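# Press the kettle handle button to pop its lid

## Task

Push down the button on the top of the kettle's handle until the lid flips open, without tipping the kettle over. When finished, the hand must no longer touch the kettle and the button must have risen again. The tumbler, pink cup, carton, white mug and steel pot must all still be upright.

## Robot and tools

Robot: two arms, left_arm and right_arm, each with a two-finger parallel gripper and a wrist camera. Calibrated bases in the scene frame: left_arm at (-0.021, +0.327, 0) m, right_arm at (-0.009, -0.282, 0) m, both facing roughly +x.

Frame: all hand poses, targets and readings use the scene frame. Its origin is on the table surface halfway between the nominal bases. +z points up, +x points out across the table, and +y is toward left_arm. Arm names do not match image left and right. Each gripper's fingers extend along its own +z axis and spread along its own y axis. end_effector_position is the point between the finger pads, roughly 1 cm short of the tips. Reported positions and orientations can be off by a few centimetres, more at long reach, and an arm can come to rest about 1 cm off its command in free air with no contact.

Row format, shared by every motion tool: 16 numbers. The first 8 are left_arm: x, y, z (absolute position in metres), qw, qx, qy, qz (absolute orientation, w first), opening. The next 8 are the same for right_arm. Both arms must always be filled in. Opening ranges from -1 (closed) to +1 (fully open, 0.094 m). An arm that should stay put gets the exact pose from the last result before it stopped moving, repeated in every call, plus its current opening. Sending 0 as an opening is a real command. To keep a gripper's orientation steady, send one fixed quaternion every time rather than copying the drifting measured one. Each control step turns the hand at most 40 degrees toward the commanded orientation.

execute_actions(actions, cameras): actions is a list of actions. Each action is a list of up to 15 rows, one row per 1/30 s step. If there are fewer rows, the last one is held until the 15 steps (0.5 s) are done. Any target more than 0.6 m from that gripper's current position, along any of its axes, gets the action rejected. If the first action fails this check, the whole call is rejected. An empty actions list returns the full state and all camera images.

move(target, speed, blend, opening_speed, blocking, cameras): moves each gripper in a straight line from its current Hand target to an absolute pose. target is one 16-number row or a list of up to 15 rows, all sharing a 10 s cap. speed is the top path speed in m/s (0.002 to 2.9, default 0.25). Turning is capped at twice that value in rad/s. speed can be one number or one per target. blend is a corner-rounding radius in metres for lists (default 0). opening_speed sets the finger rate on the -1..1 scale per second, minimum 0.2. blocking=false returns after about 0.5 s while the motion continues, and a new move then takes over from it. Paths do not avoid obstacles or the other arm. Faster moves overshoot more and strike harder. A target placed deeper past a contact surface pushes harder. Keep paths away from an arm's own base, since that can flip its shoulder posture.

wait(seconds 0 to 10): lets time pass while holding the commands. stop(): brakes a running move. zoom_image(camera, region [x0,y0,x1,y1] in pixels, at most 504x504): enlarges part of the latest image. Cameras are cam_high, cam_low, cam_left_wrist and cam_right_wrist, each 896x504. finished_scene(scene): ends the current scene for good, so only call it once the goal holds with the robot clear. read_manual gives only the licence texts.

Reading results: each arm reports end_effector_position, end_effector_quat_wxyz, and Hand target, which is where the controller is currently sending it and may fall short of your command. Also reported: Tool commands, grip_measured (opening on the -1..1 scale, can read a little wide), grip_effort_nm (gripper motor effort, negative means closing), Joint positions (the last value is the finger gap in m), joint torques, joint velocities, and motor temperatures. A move adds a 'move:' line giving the ending (done, off_target, moving, held, fault) and limits (paced means the command was clipped, held means steps were withheld). done means within 10 mm and 2 degrees, and it does not tell you whether there was contact. Results from execute_actions also list some intermediate positions.

Suggested order for this task: find the kettle and its handle button in the images and zoom in if needed. Bring one gripper above the button with the fingers pointing down (closed fingers make a firm tip). Lower it slowly until it touches, then push a few millimetres further at low speed until the lid pops open. Then lift straight up so the button can return, move the hand clear, confirm in the images that everything is upright, and finish the scene.

Avoid: knocking over or shoving any cup, carton, mug, pot or the kettle. Avoid pushing anything off the table, fast or hard impacts, and pressing down hard. Avoid any contact between the two arms or grippers. Avoid long holds at full stretch or pushing against unreachable targets, since motor heat brings a MOTOR HOT warning at 75 °C and a fold-up fault at 90 °C.

Each tool is called after "Emit:" as name(argument=value, ...) on one line, values as JSON.

## Session

Emit:
execute_actions(actions=[])

Scene clock: 0.00 s.
left_arm: end_effector_position=(+0.2437, +0.0357, +0.3237) grip_measured=+1.000 grip_effort_nm=n/a end_effector_quat_wxyz=(+0.606, +0.128, +0.705, -0.345) | right_arm: end_effector_position=(+0.3188, -0.1481, +0.2135) grip_measured=+1.000 grip_effort_nm=n/a end_effector_quat_wxyz=(+0.423, +0.038, +0.890, +0.164)
Joint positions: left_arm=[-0.908 1.085 0.759 0.299 -0.252 -0.345 0.094] | right_arm=[0.428 1.107 0.887 -0.411 0.078 0.47 0.094]
Joint velocities: within noise
Joint torques (N m): no reading
Motor temperatures (°C): left_arm=[26 34 28 27 26 26 25] | right_arm=[25 32 29 29 29 26 25]
Heat: left arm: 34 °C; right arm: 32 °C.
Hand target: left_arm +0.2432, +0.0366, +0.3240; +0.605, +0.129, +0.706, -0.344 | right_arm +0.3204, -0.1480, +0.2235; +0.435, +0.038, +0.884, +0.168
Tool commands: left_gripper/opening=+1.0 right_gripper/opening=+1.0

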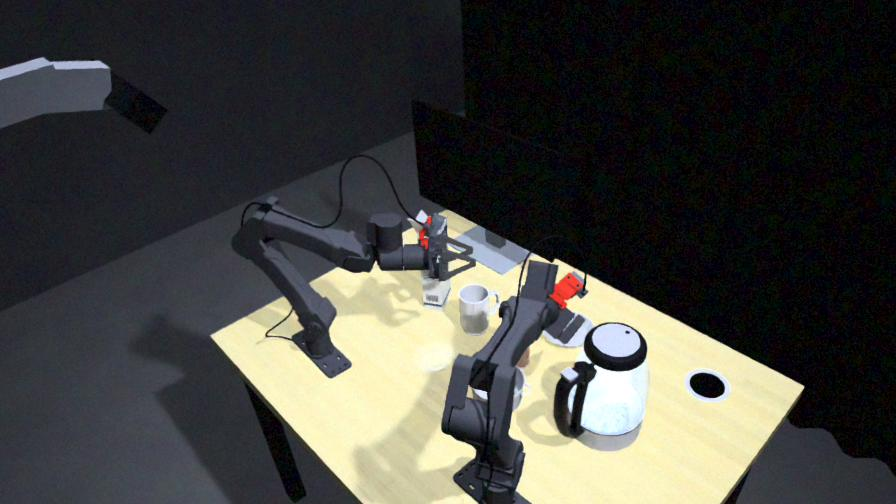

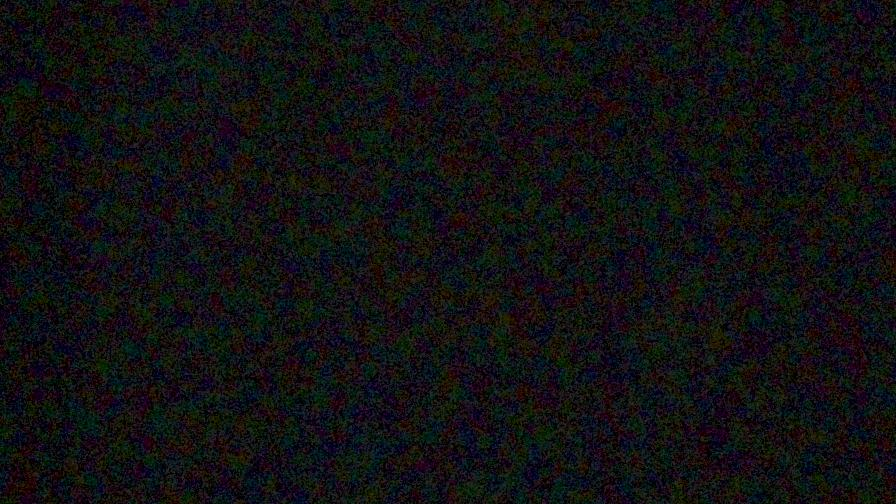

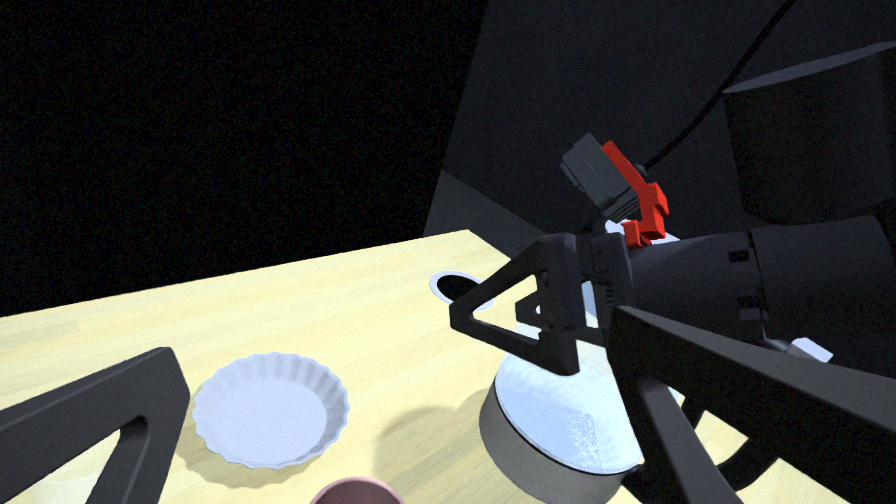

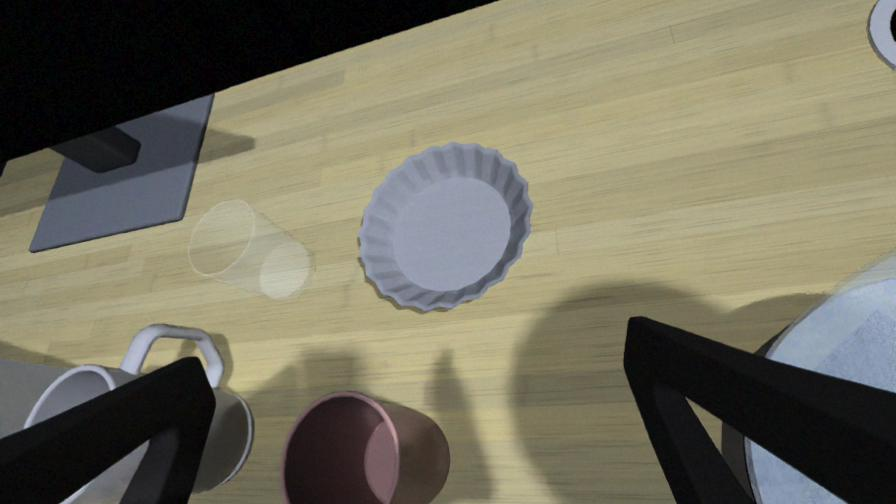

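Emit:
move(target=[[0.2437,0.0357,0.3237,0.606,0.128,0.705,-0.345,1,0.27,-0.2,0.40,0.423,0.038,0.89,0.164,-1],[0.2437,0.0357,0.3237,0.606,0.128,0.705,-0.345,1,0.17,-0.30,0.43,0.37,0,0.929,0,-1]], cameras=["all"])

Scene clock: 14.13 s.
left_arm: end_effector_position=(+0.2437, +0.0357, +0.3237) grip_measured=+1.000 grip_effort_nm=-0.007 end_effector_quat_wxyz=(+0.606, +0.128, +0.705, -0.345) | right_arm: end_effector_position=(+0.1688, -0.2999, +0.4333) grip_measured=-0.997 grip_effort_nm=-0.173 end_effector_quat_wxyz=(+0.457, +0.016, +0.889, -0.029)
Joint positions: left_arm=[-0.908 1.085 0.759 0.299 -0.252 -0.345 0.094] | right_arm=[-0.194 1.023 1.97 -1.57 -0.093 -0.114 0]
Joint torques (N m): left_arm=[0.03 -2.88 6.79 2.31 -0.01 0.05] | right_arm=[-0.5 1.69 3.29 1.77 -0.18 -0.03]
Heat: left arm: 34 °C; right arm: 32 °C.
Hand target: left_arm +0.2437, +0.0357, +0.3237; +0.606, +0.128, +0.705, -0.345 | right_arm +0.1703, -0.2998, +0.4296; +0.450, +0.012, +0.892, -0.028
Off the commanded pose: left_arm 0.000 m, 0 deg | right_arm 0.004 m, 12 deg.
joint sent to its limit (right arm) — joint 4 (wrist pitch), lower limit. The joint targets are off in orientation, not in position.
move: off_target (right_arm)

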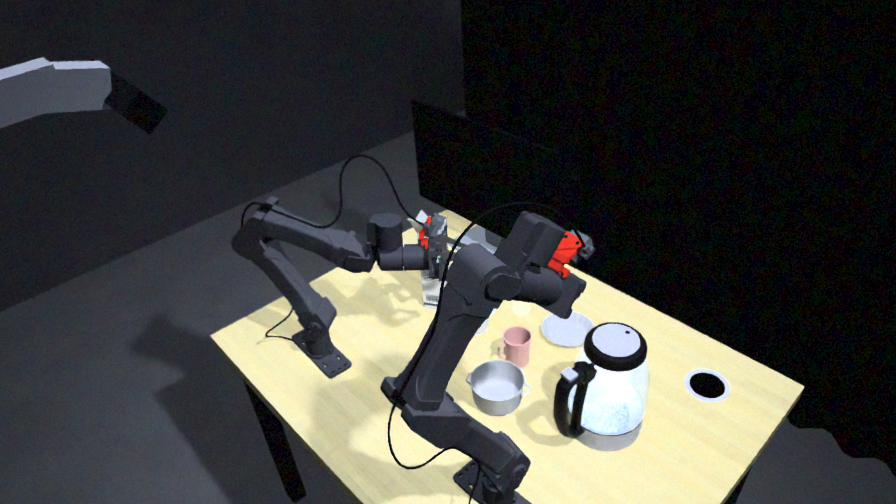

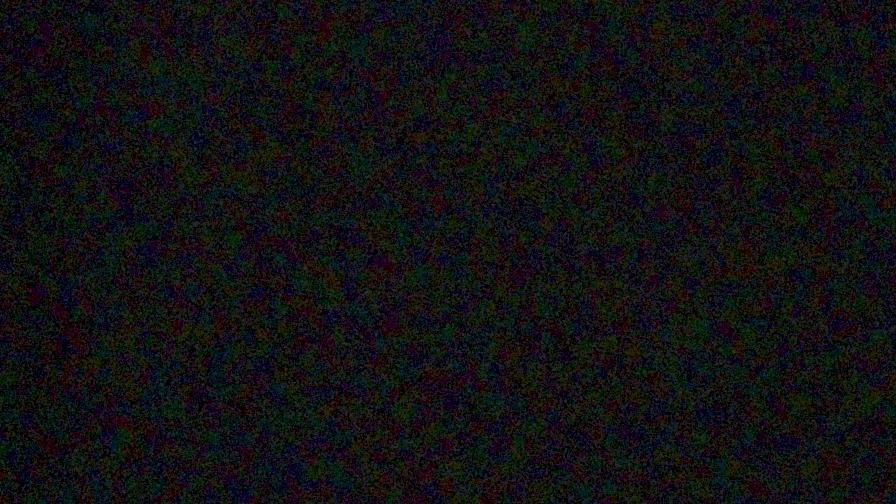

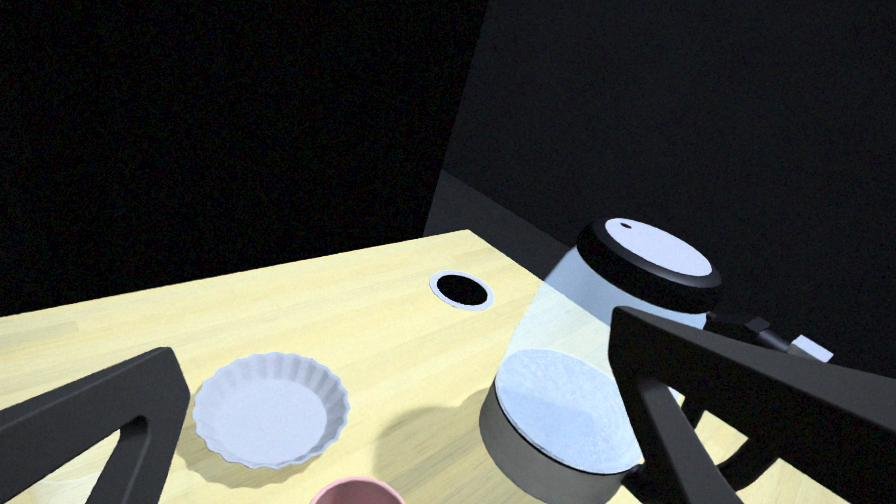

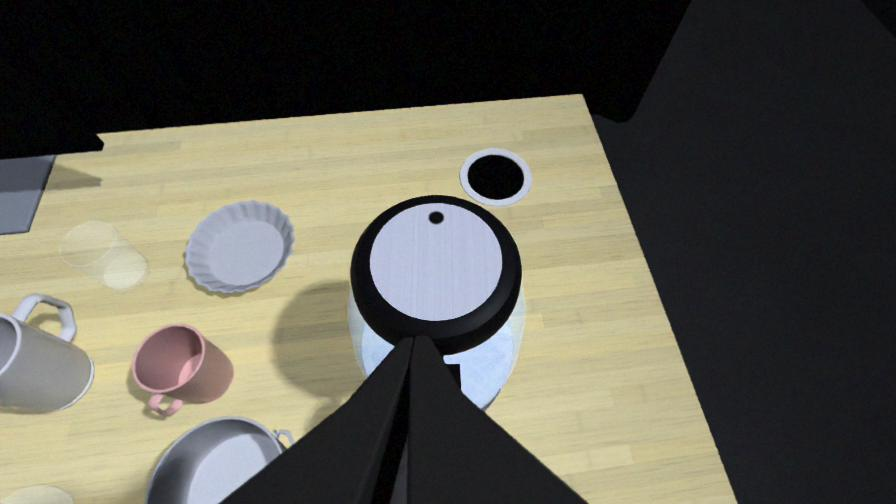

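Emit:
move(target=[0.2437,0.0357,0.3237,0.606,0.128,0.705,-0.345,1,0.11,-0.305,0.38,0.454,0,0.891,0,-1], cameras=["all"])

Emit:
zoom_image(camera="cam_left_wrist", region=[560, 190, 896, 504])

Scene clock: 35.67 s.
left_arm: end_effector_position=(+0.2437, +0.0357, +0.3237) grip_measured=+1.000 grip_effort_nm=-0.002 end_effector_quat_wxyz=(+0.606, +0.128, +0.705, -0.345) | right_arm: end_effector_position=(+0.1115, -0.3018, +0.3796) grip_measured=-0.997 grip_effort_nm=-0.183 end_effector_quat_wxyz=(+0.470, +0.005, +0.882, -0.025)
Joint positions: left_arm=[-0.908 1.085 0.759 0.299 -0.252 -0.345 0.094] | right_arm=[0.422 0.699 1.634 -1.582 0.391 0.234 0]
Joint torques (N m): left_arm=[-0.1 -2.77 6.83 2.3 0 0.03] | right_arm=[0.53 2.51 3.06 1.85 0.27 0.19]
Motor temperatures (°C): left_arm=[26 34 30 33 26 26 25] | right_arm=[25 32 30 32 29 26 25]
Heat: left arm: 34 °C; right arm: 32 °C.
Hand target: left_arm +0.2437, +0.0357, +0.3237; +0.606, +0.128, +0.705, -0.345 | right_arm +0.1100, -0.3041, +0.3798; +0.477, +0.012, +0.878, -0.023
Off the commanded pose: left_arm 0.000 m, 0 deg | right_arm 0.004 m, 4 deg.
shoulder posture changed (right arm): the wrist came as close to joint 1's axis as it can, and the arm is now in the other of its two shoulder postures.
joint read past its limit (right arm) — joint 4 (wrist pitch), lower limit.
joint sent to its limit (right arm) — joint 4 (wrist pitch), lower limit. The joint targets are off in orientation, not in position.
move: off_target (right_arm)

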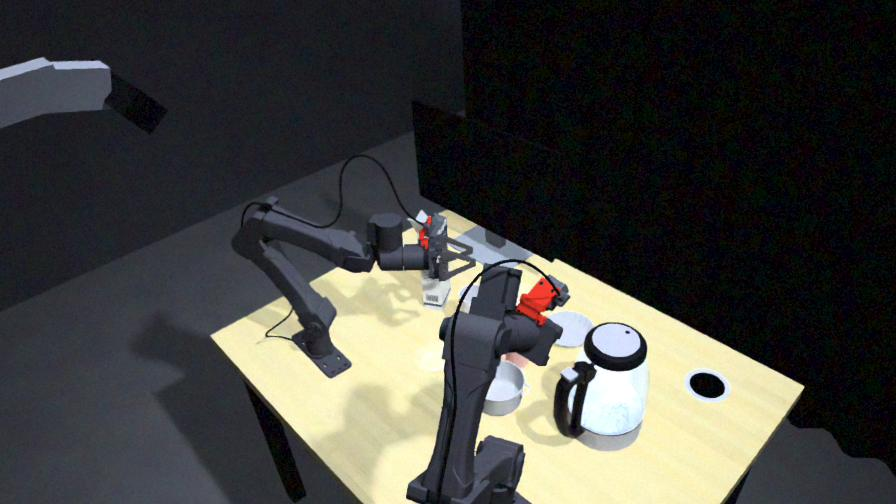

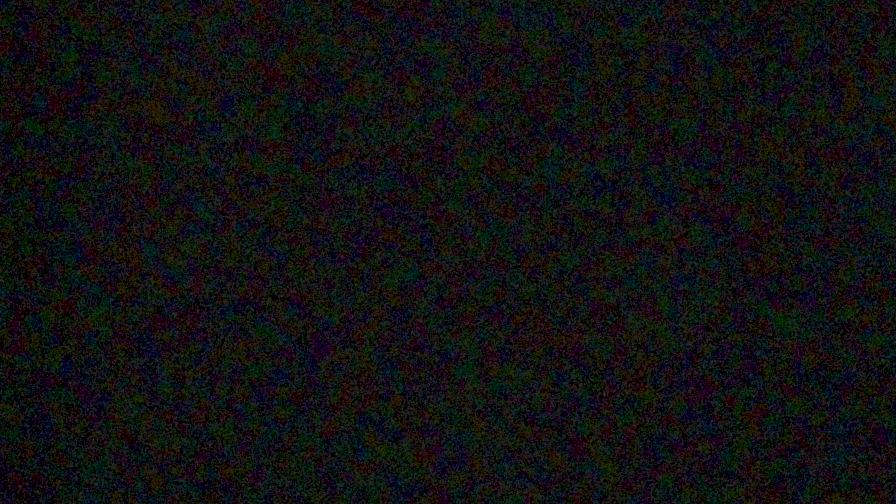

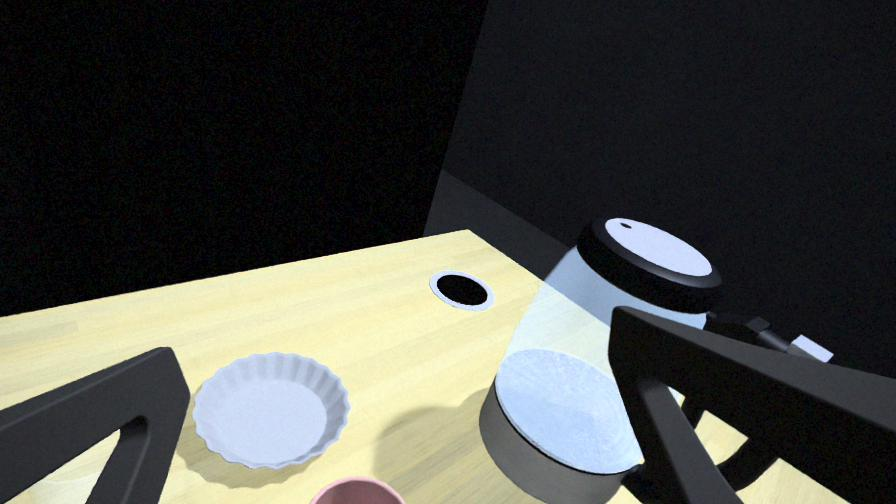

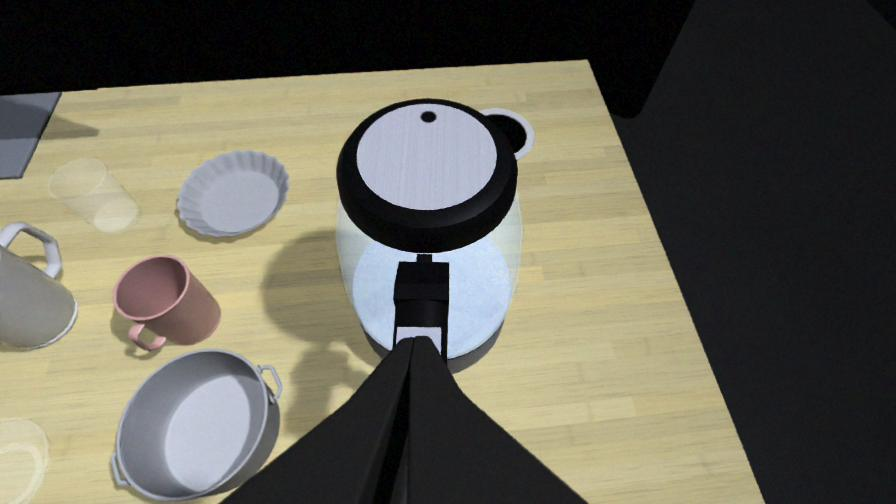

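Scaled by 1.500 from the camera's 896x504 image, which has a finer 1280x720 frame.

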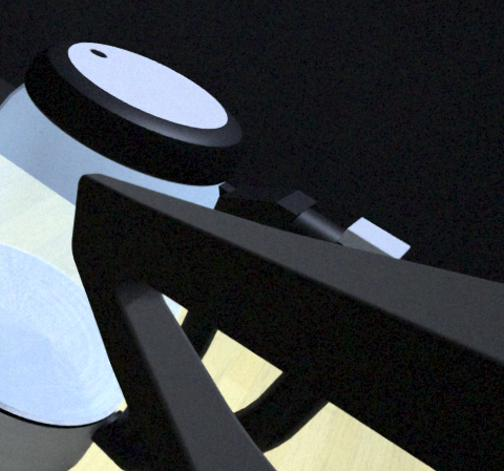

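Emit:
move(target=[[0.2437,0.0357,0.3237,0.606,0.128,0.705,-0.345,1,0.17,-0.303,0.36,0.39,0,0.92,0,-1],[0.2437,0.0357,0.3237,0.606,0.128,0.705,-0.345,1,0.158,-0.303,0.31,0.276,0,0.961,0,-1]], cameras=["cam_high","cam_left_wrist","cam_right_wrist"], speed=0.15)

Emit:
zoom_image(camera="cam_left_wrist", region=[560, 190, 896, 504])

Scene clock: 64.90 s.
left_arm: end_effector_position=(+0.2437, +0.0357, +0.3237) grip_measured=+1.000 grip_effort_nm=-0.002 end_effector_quat_wxyz=(+0.606, +0.128, +0.705, -0.345) | right_arm: end_effector_position=(+0.1616, -0.3045, +0.3121) grip_measured=-0.997 grip_effort_nm=-0.178 end_effector_quat_wxyz=(+0.298, +0.010, +0.955, -0.007)
Joint positions: left_arm=[-0.908 1.085 0.759 0.299 -0.252 -0.345 0.094] | right_arm=[-0.271 0.934 1.524 -1.57 -0.135 -0.212 0]
Joint torques (N m): left_arm=[-0.1 -2.81 6.98 2.29 0.01 0.05] | right_arm=[0.53 -0.72 4.38 1.34 -0.07 -0.04]
Heat: left arm: 35 °C; right arm: 34 °C.
Hand target: left_arm +0.2437, +0.0357, +0.3237; +0.606, +0.128, +0.705, -0.345 | right_arm +0.1586, -0.3030, +0.3096; +0.296, +0.003, +0.955, -0.009
Off the commanded pose: left_arm 0.000 m, 0 deg | right_arm 0.004 m, 3 deg.
shoulder posture changed (right arm): the wrist came as close to joint 1's axis as it can, and the arm is now in the other of its two shoulder postures.
joint sent to its limit (right arm) — joint 4 (wrist pitch), lower limit. The joint targets are off in orientation, not in position.
move: off_target (right_arm)
Images, in order (width x height): cam_high 896x504, cam_left_wrist 896x504, cam_right_wrist 896x504.

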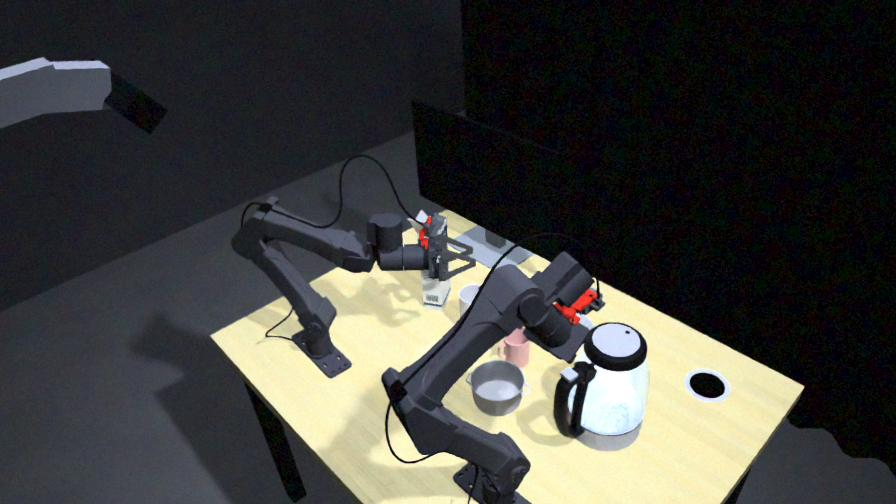

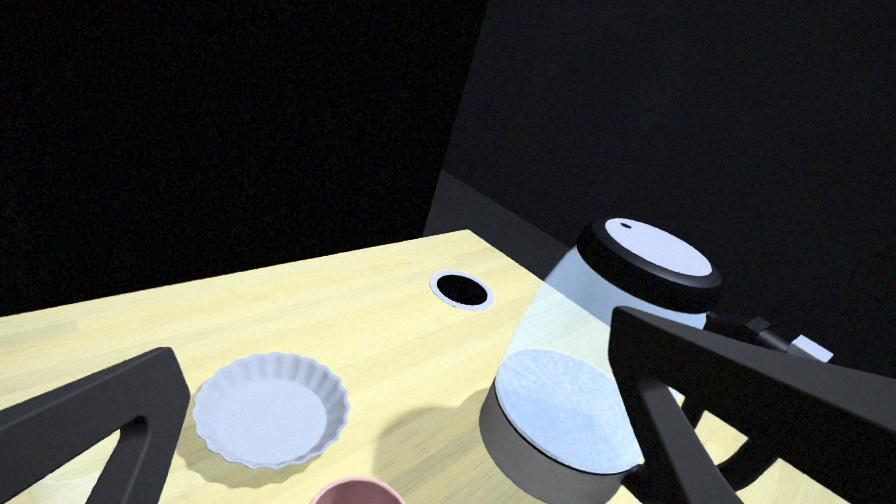

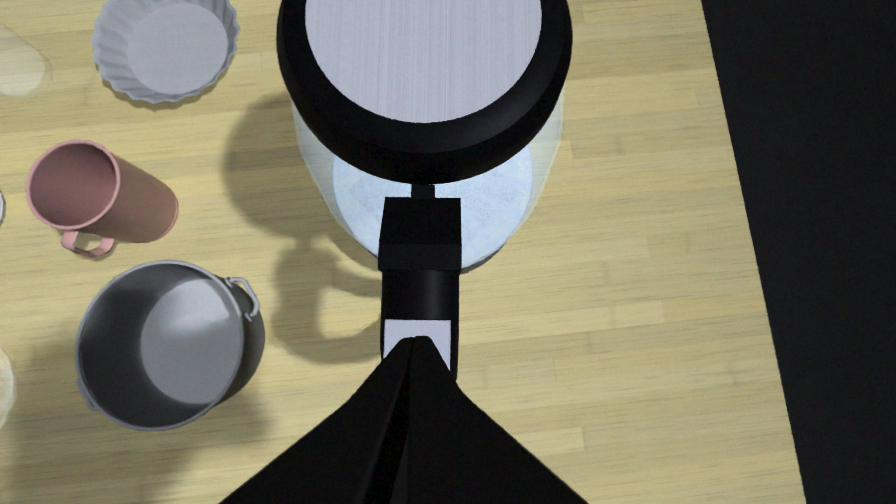

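Scaled by 1.500 from the camera's 896x504 image, which has a finer 1280x720 frame.

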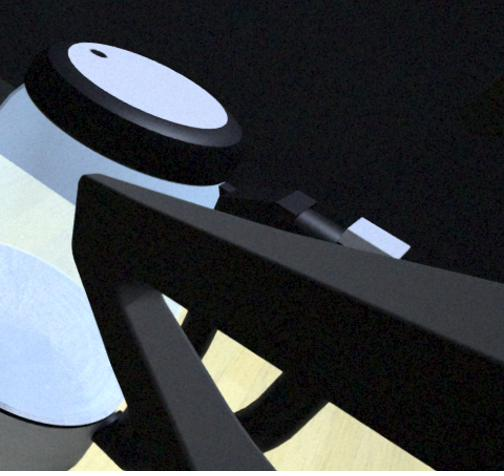

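Emit:
move(target=[0.2437,0.0357,0.3237,0.606,0.128,0.705,-0.345,1,0.154,-0.302,0.272,0.276,0,0.961,0,-1], cameras=["cam_high","cam_left_wrist","cam_right_wrist"], speed=0.1)

Emit:
zoom_image(camera="cam_left_wrist", region=[696, 190, 896, 390])

Emit:
zoom_image(camera="cam_high", region=[500, 280, 660, 440])

Scene clock: 72.20 s.
left_arm: end_effector_position=(+0.2437, +0.0357, +0.3237) grip_measured=+1.000 grip_effort_nm=-0.007 end_effector_quat_wxyz=(+0.606, +0.128, +0.705, -0.345) | right_arm: end_effector_position=(+0.1531, -0.3026, +0.2726) grip_measured=-0.997 grip_effort_nm=-0.178 end_effector_quat_wxyz=(+0.268, +0.005, +0.963, -0.001)
Joint positions: left_arm=[-0.908 1.085 0.759 0.299 -0.252 -0.345 0.094] | right_arm=[-0.281 0.863 1.345 -1.526 -0.141 -0.236 0]
Joint torques (N m): left_arm=[-0.35 -2.7 6.82 2.28 -0.03 0.05] | right_arm=[-0.5 -0.53 4.67 1.43 -0.2 -0.05]
Heat: left arm: 35 °C; right arm: 33 °C.
Hand target: left_arm +0.2437, +0.0357, +0.3237; +0.606, +0.128, +0.705, -0.345 | right_arm +0.1540, -0.3020, +0.2720; +0.276, +0.000, +0.961, +0.000
Off the commanded pose: left_arm 0.000 m, 0 deg | right_arm 0.001 m, 1 deg.
move: done
Images, in order (width x height): cam_high 896x504, cam_left_wrist 896x504, cam_right_wrist 896x504.

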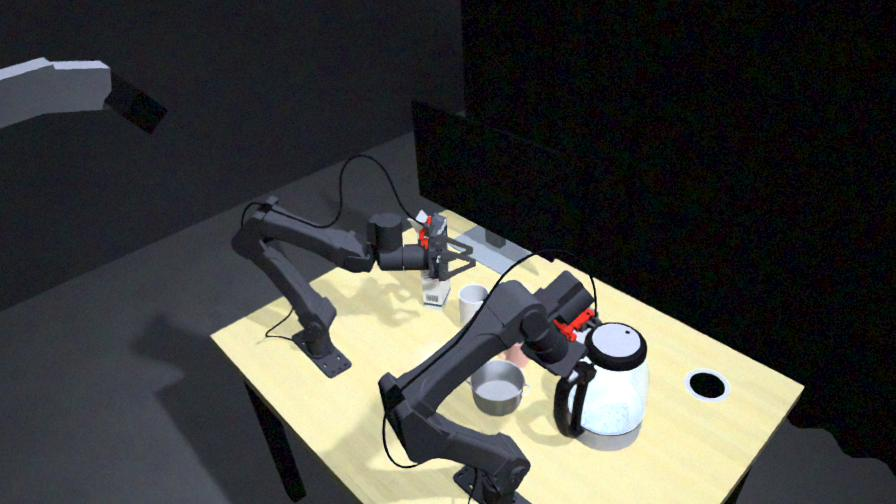

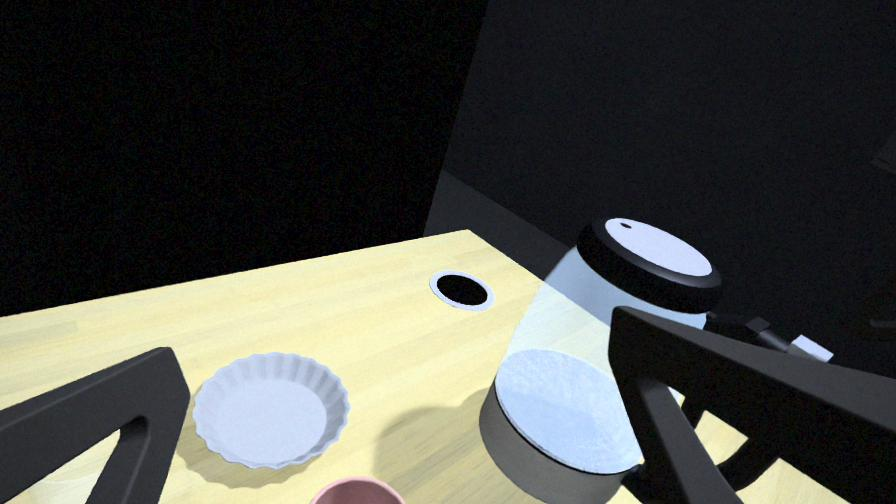

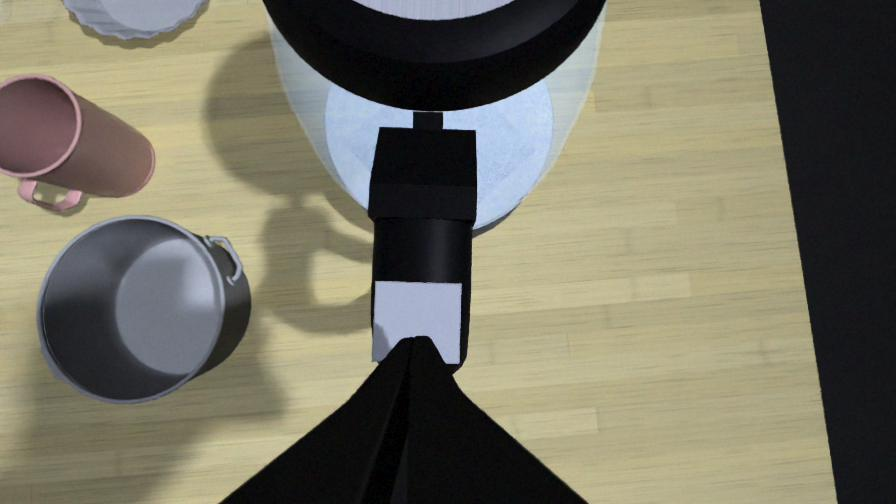

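Scaled by 2.520 from the camera's 896x504 image, which has a finer 1280x720 frame.

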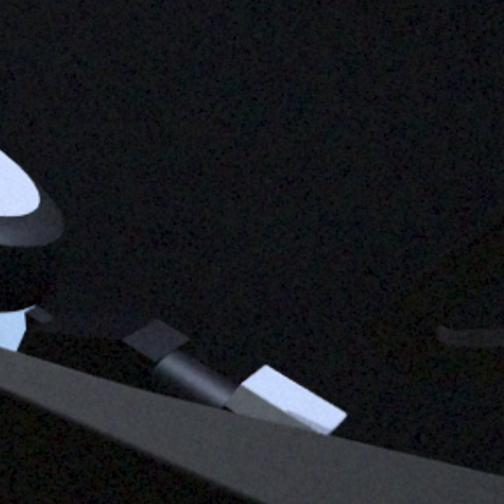

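Scaled by 3.150 from the camera's 896x504 image, which has a finer 1280x720 frame.

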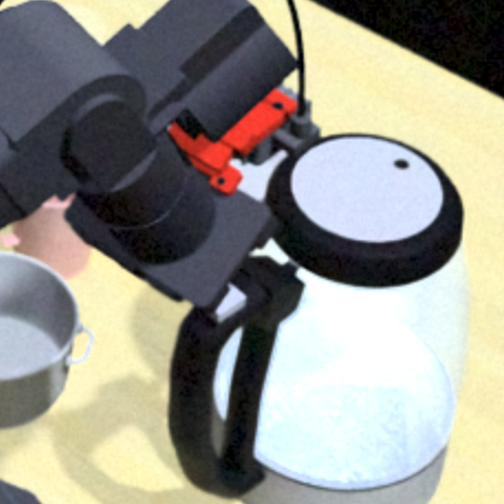

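Emit:
move(target=[0.2437,0.0357,0.3237,0.606,0.128,0.705,-0.345,1,0.158,-0.302,0.255,0.27,0,0.963,0,-1], cameras=["cam_high","cam_left_wrist","cam_right_wrist"], speed=0.05)

Emit:
zoom_image(camera="cam_left_wrist", region=[696, 190, 896, 390])

Scene clock: 85.50 s.
left_arm: end_effector_position=(+0.2437, +0.0357, +0.3237) grip_measured=+1.000 grip_effort_nm=-0.002 end_effector_quat_wxyz=(+0.606, +0.128, +0.705, -0.345) | right_arm: end_effector_position=(+0.1573, -0.3026, +0.2561) grip_measured=-0.997 grip_effort_nm=-0.183 end_effector_quat_wxyz=(+0.264, +0.001, +0.965, +0.001)
Joint positions: left_arm=[-0.908 1.085 0.759 0.299 -0.252 -0.345 0.094] | right_arm=[-0.274 0.845 1.264 -1.473 -0.142 -0.237 0]
Joint torques (N m): left_arm=[-0.16 -2.81 6.79 2.29 0 0.01] | right_arm=[0.54 -0.64 4.83 1.4 -0.08 0.1]
Heat: left arm: 36 °C; right arm: 33 °C.
Hand target: left_arm +0.2437, +0.0357, +0.3237; +0.606, +0.128, +0.705, -0.345 | right_arm +0.1580, -0.3020, +0.2550; +0.270, +0.000, +0.963, +0.000
Off the commanded pose: left_arm 0.000 m, 0 deg | right_arm 0.001 m, 1 deg.
move: done
Images, in order (width x height): cam_high 896x504, cam_left_wrist 896x504, cam_right_wrist 896x504.

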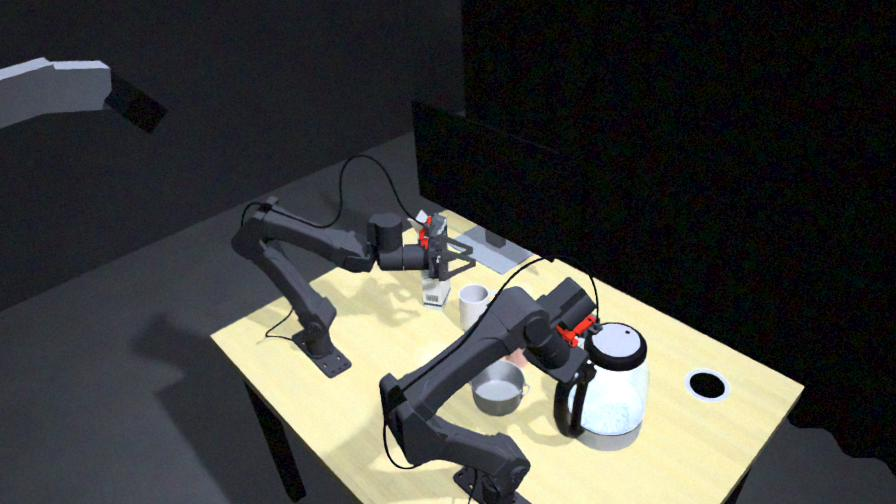

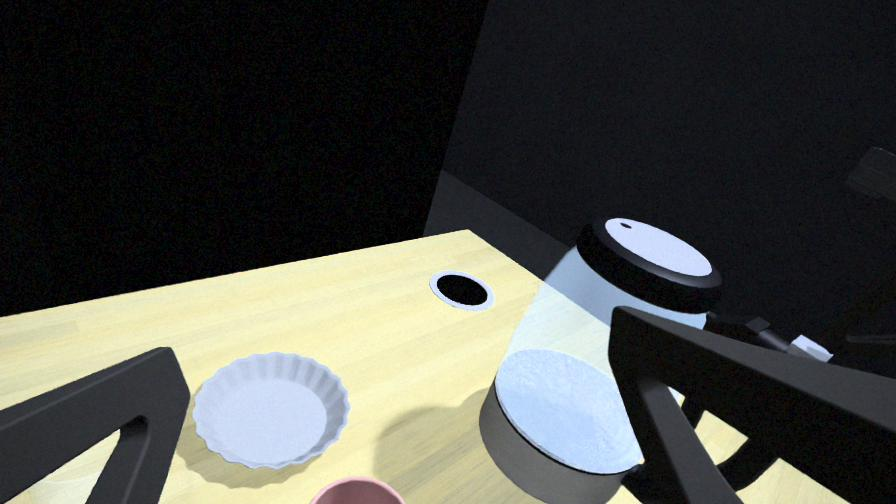

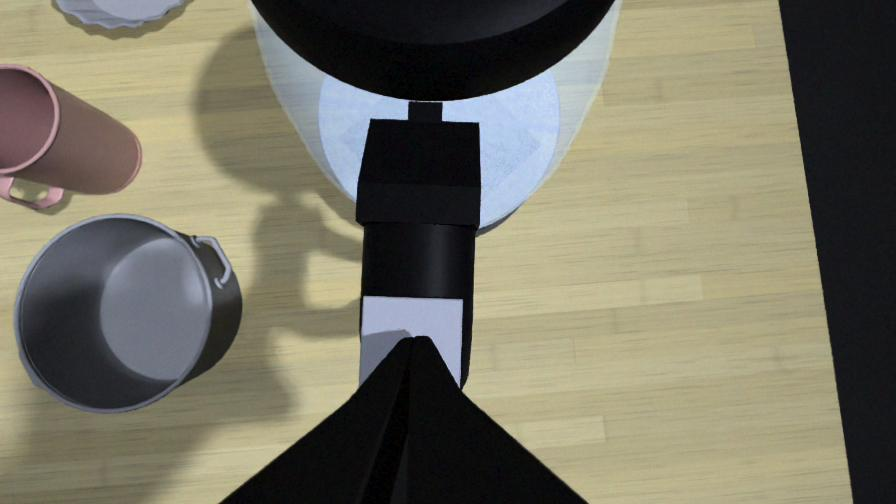

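Scaled by 2.520 from the camera's 896x504 image, which has a finer 1280x720 frame.

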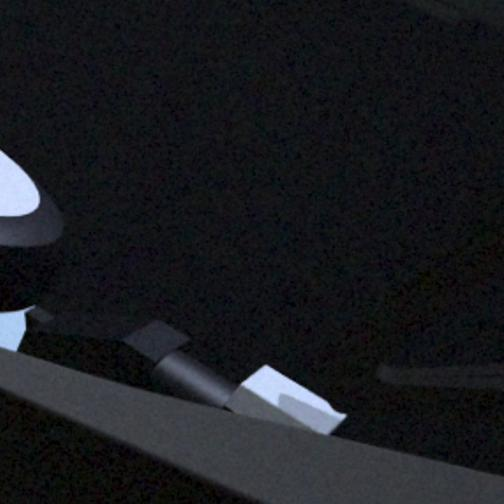

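Emit:
move(target=[0.2437,0.0357,0.3237,0.606,0.128,0.705,-0.345,1,0.163,-0.302,0.245,0.27,0,0.963,0,-1], cameras=["cam_high","cam_left_wrist","cam_right_wrist"], speed=0.04)

Emit:
zoom_image(camera="cam_left_wrist", region=[696, 190, 896, 390])

Scene clock: 94.57 s.
left_arm: end_effector_position=(+0.2437, +0.0357, +0.3237) grip_measured=+1.000 grip_effort_nm=-0.007 end_effector_quat_wxyz=(+0.606, +0.128, +0.705, -0.345) | right_arm: end_effector_position=(+0.1660, -0.3023, +0.2531) grip_measured=-0.997 grip_effort_nm=-0.178 end_effector_quat_wxyz=(+0.281, -0.004, +0.960, -0.001)
Joint positions: left_arm=[-0.908 1.085 0.759 0.299 -0.252 -0.345 0.094] | right_arm=[-0.258 0.83 1.224 -1.411 -0.141 -0.23 0]
Joint torques (N m): left_arm=[-0.31 -2.77 6.99 2.28 -0.01 0.05] | right_arm=[0.53 -0.05 4.21 1.3 0.01 0.17]
Heat: left arm: 36 °C; right arm: 33 °C.
Hand target: left_arm +0.2437, +0.0357, +0.3237; +0.606, +0.128, +0.705, -0.345 | right_arm +0.1630, -0.3020, +0.2451; +0.270, +0.000, +0.963, +0.000
Off the commanded pose: left_arm 0.000 m, 0 deg | right_arm 0.009 m, 1 deg.
move: done
Images, in order (width x height): cam_high 896x504, cam_left_wrist 896x504, cam_right_wrist 896x504.

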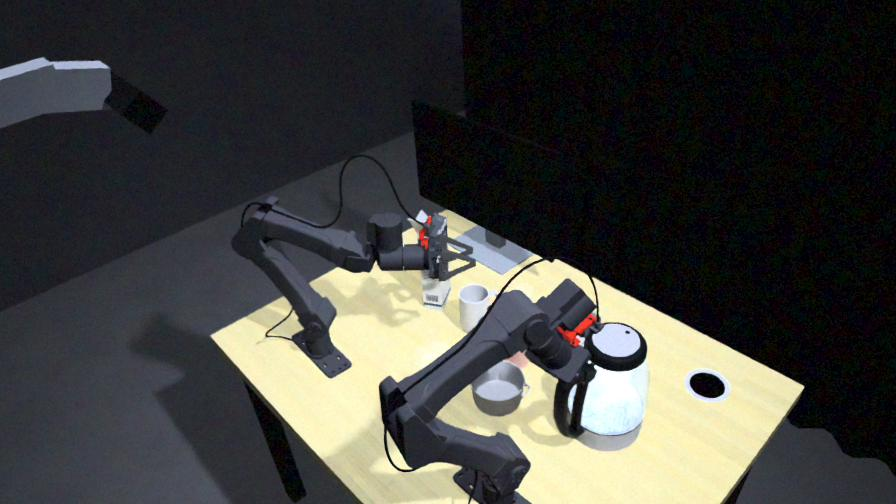

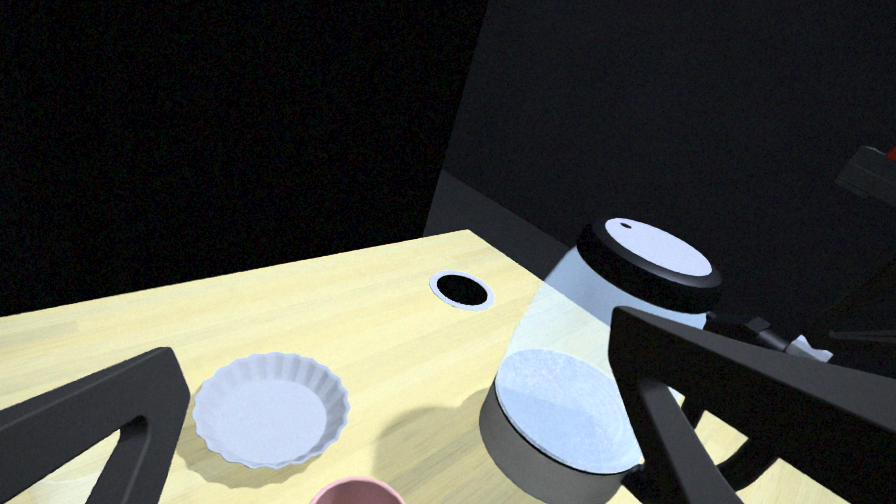

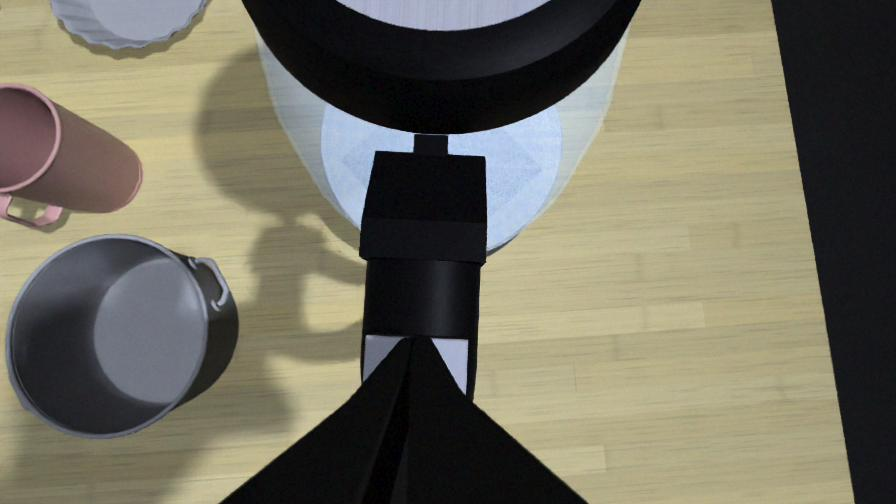

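Scaled by 2.520 from the camera's 896x504 image, which has a finer 1280x720 frame.

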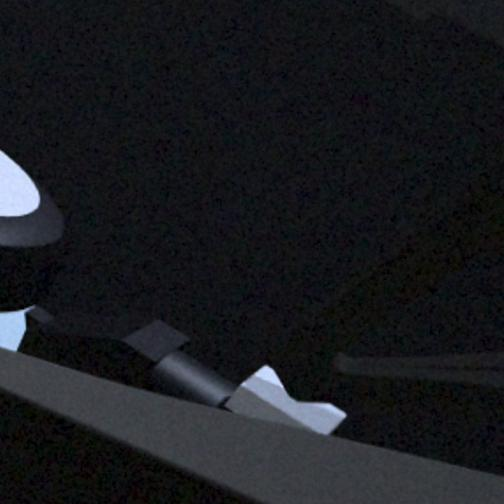

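Emit:
move(target=[0.2437,0.0357,0.3237,0.606,0.128,0.705,-0.345,1,0.157,-0.302,0.24,0.27,0,0.963,0,-1], cameras=["cam_high","cam_left_wrist","cam_right_wrist"], speed=0.04)

Emit:
zoom_image(camera="cam_left_wrist", region=[696, 190, 896, 390])

Scene clock: 101.33 s.
left_arm: end_effector_position=(+0.2437, +0.0357, +0.3237) grip_measured=+1.000 grip_effort_nm=-0.002 end_effector_quat_wxyz=(+0.606, +0.128, +0.705, -0.345) | right_arm: end_effector_position=(+0.1656, -0.3030, +0.2529) grip_measured=-0.997 grip_effort_nm=-0.183 end_effector_quat_wxyz=(+0.294, -0.003, +0.956, -0.005)
Joint positions: left_arm=[-0.908 1.085 0.759 0.299 -0.252 -0.345 0.094] | right_arm=[-0.263 0.803 1.203 -1.389 -0.141 -0.229 0]
Joint torques (N m): left_arm=[-0.21 -2.95 7.01 2.3 -0.03 0.03] | right_arm=[-0.5 0.1 3.95 1.05 -0.09 0.01]
Heat: left arm: 37 °C; right arm: 33 °C.
Hand target: left_arm +0.2437, +0.0357, +0.3237; +0.606, +0.128, +0.705, -0.345 | right_arm +0.1572, -0.3019, +0.2404; +0.270, +0.000, +0.963, +0.000
Off the commanded pose: left_arm 0.000 m, 0 deg | right_arm 0.015 m, 3 deg.
move: off_target (right_arm)
Images, in order (width x height): cam_high 896x504, cam_left_wrist 896x504, cam_right_wrist 896x504.

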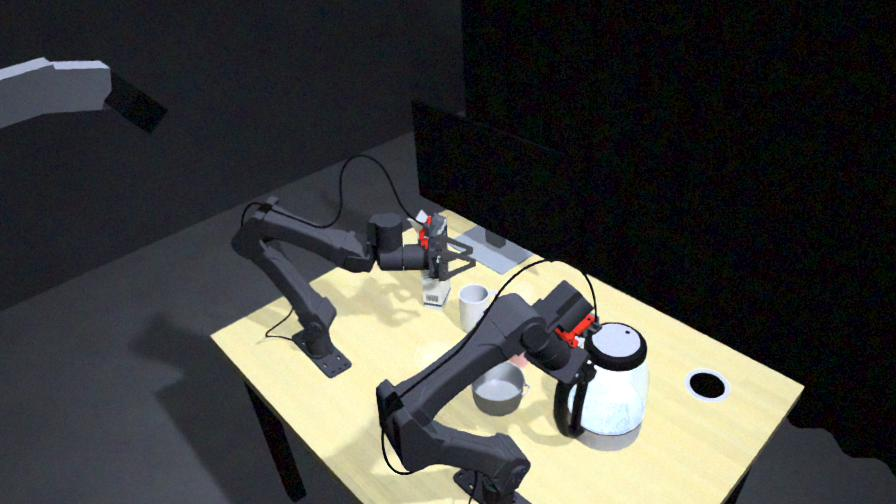

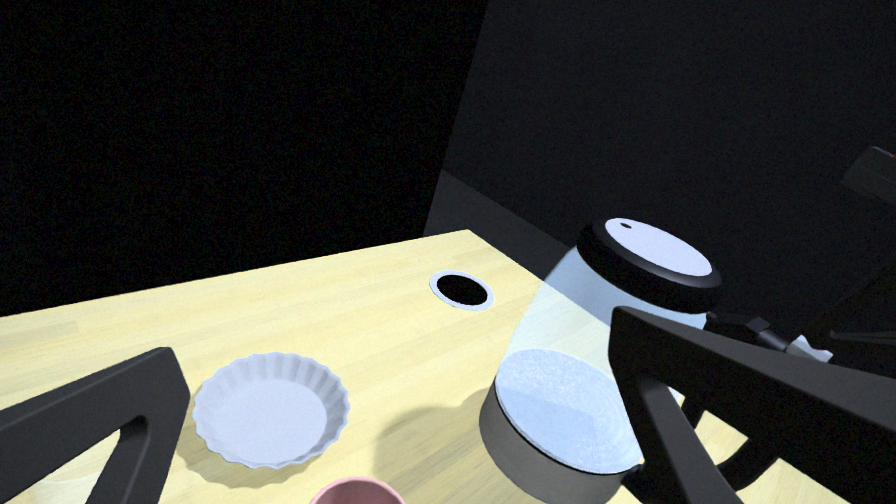

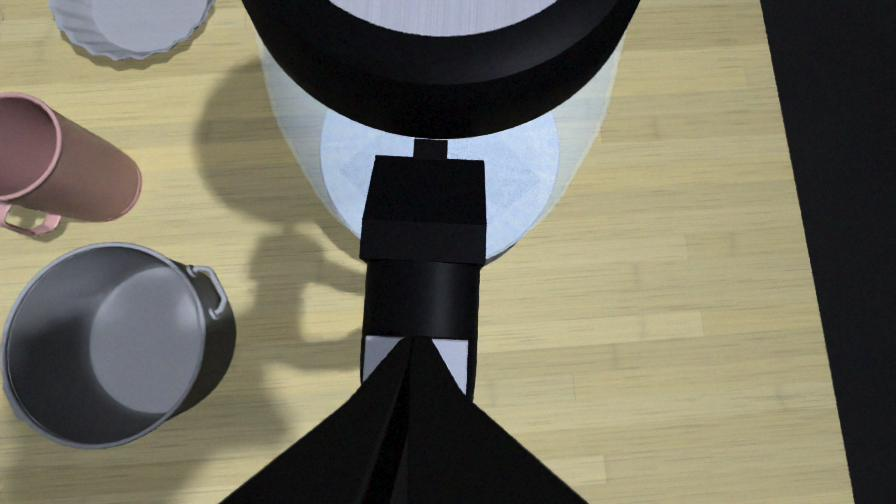

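Scaled by 2.520 from the camera's 896x504 image, which has a finer 1280x720 frame.

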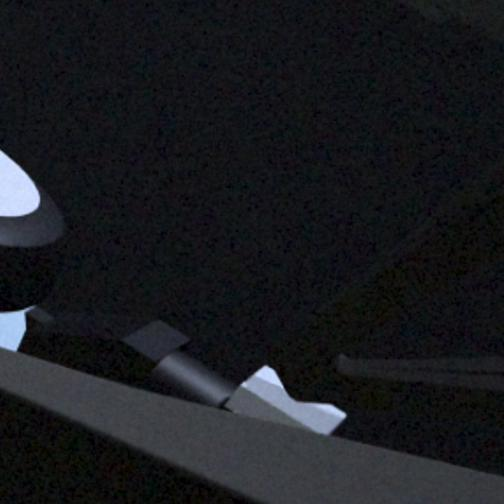

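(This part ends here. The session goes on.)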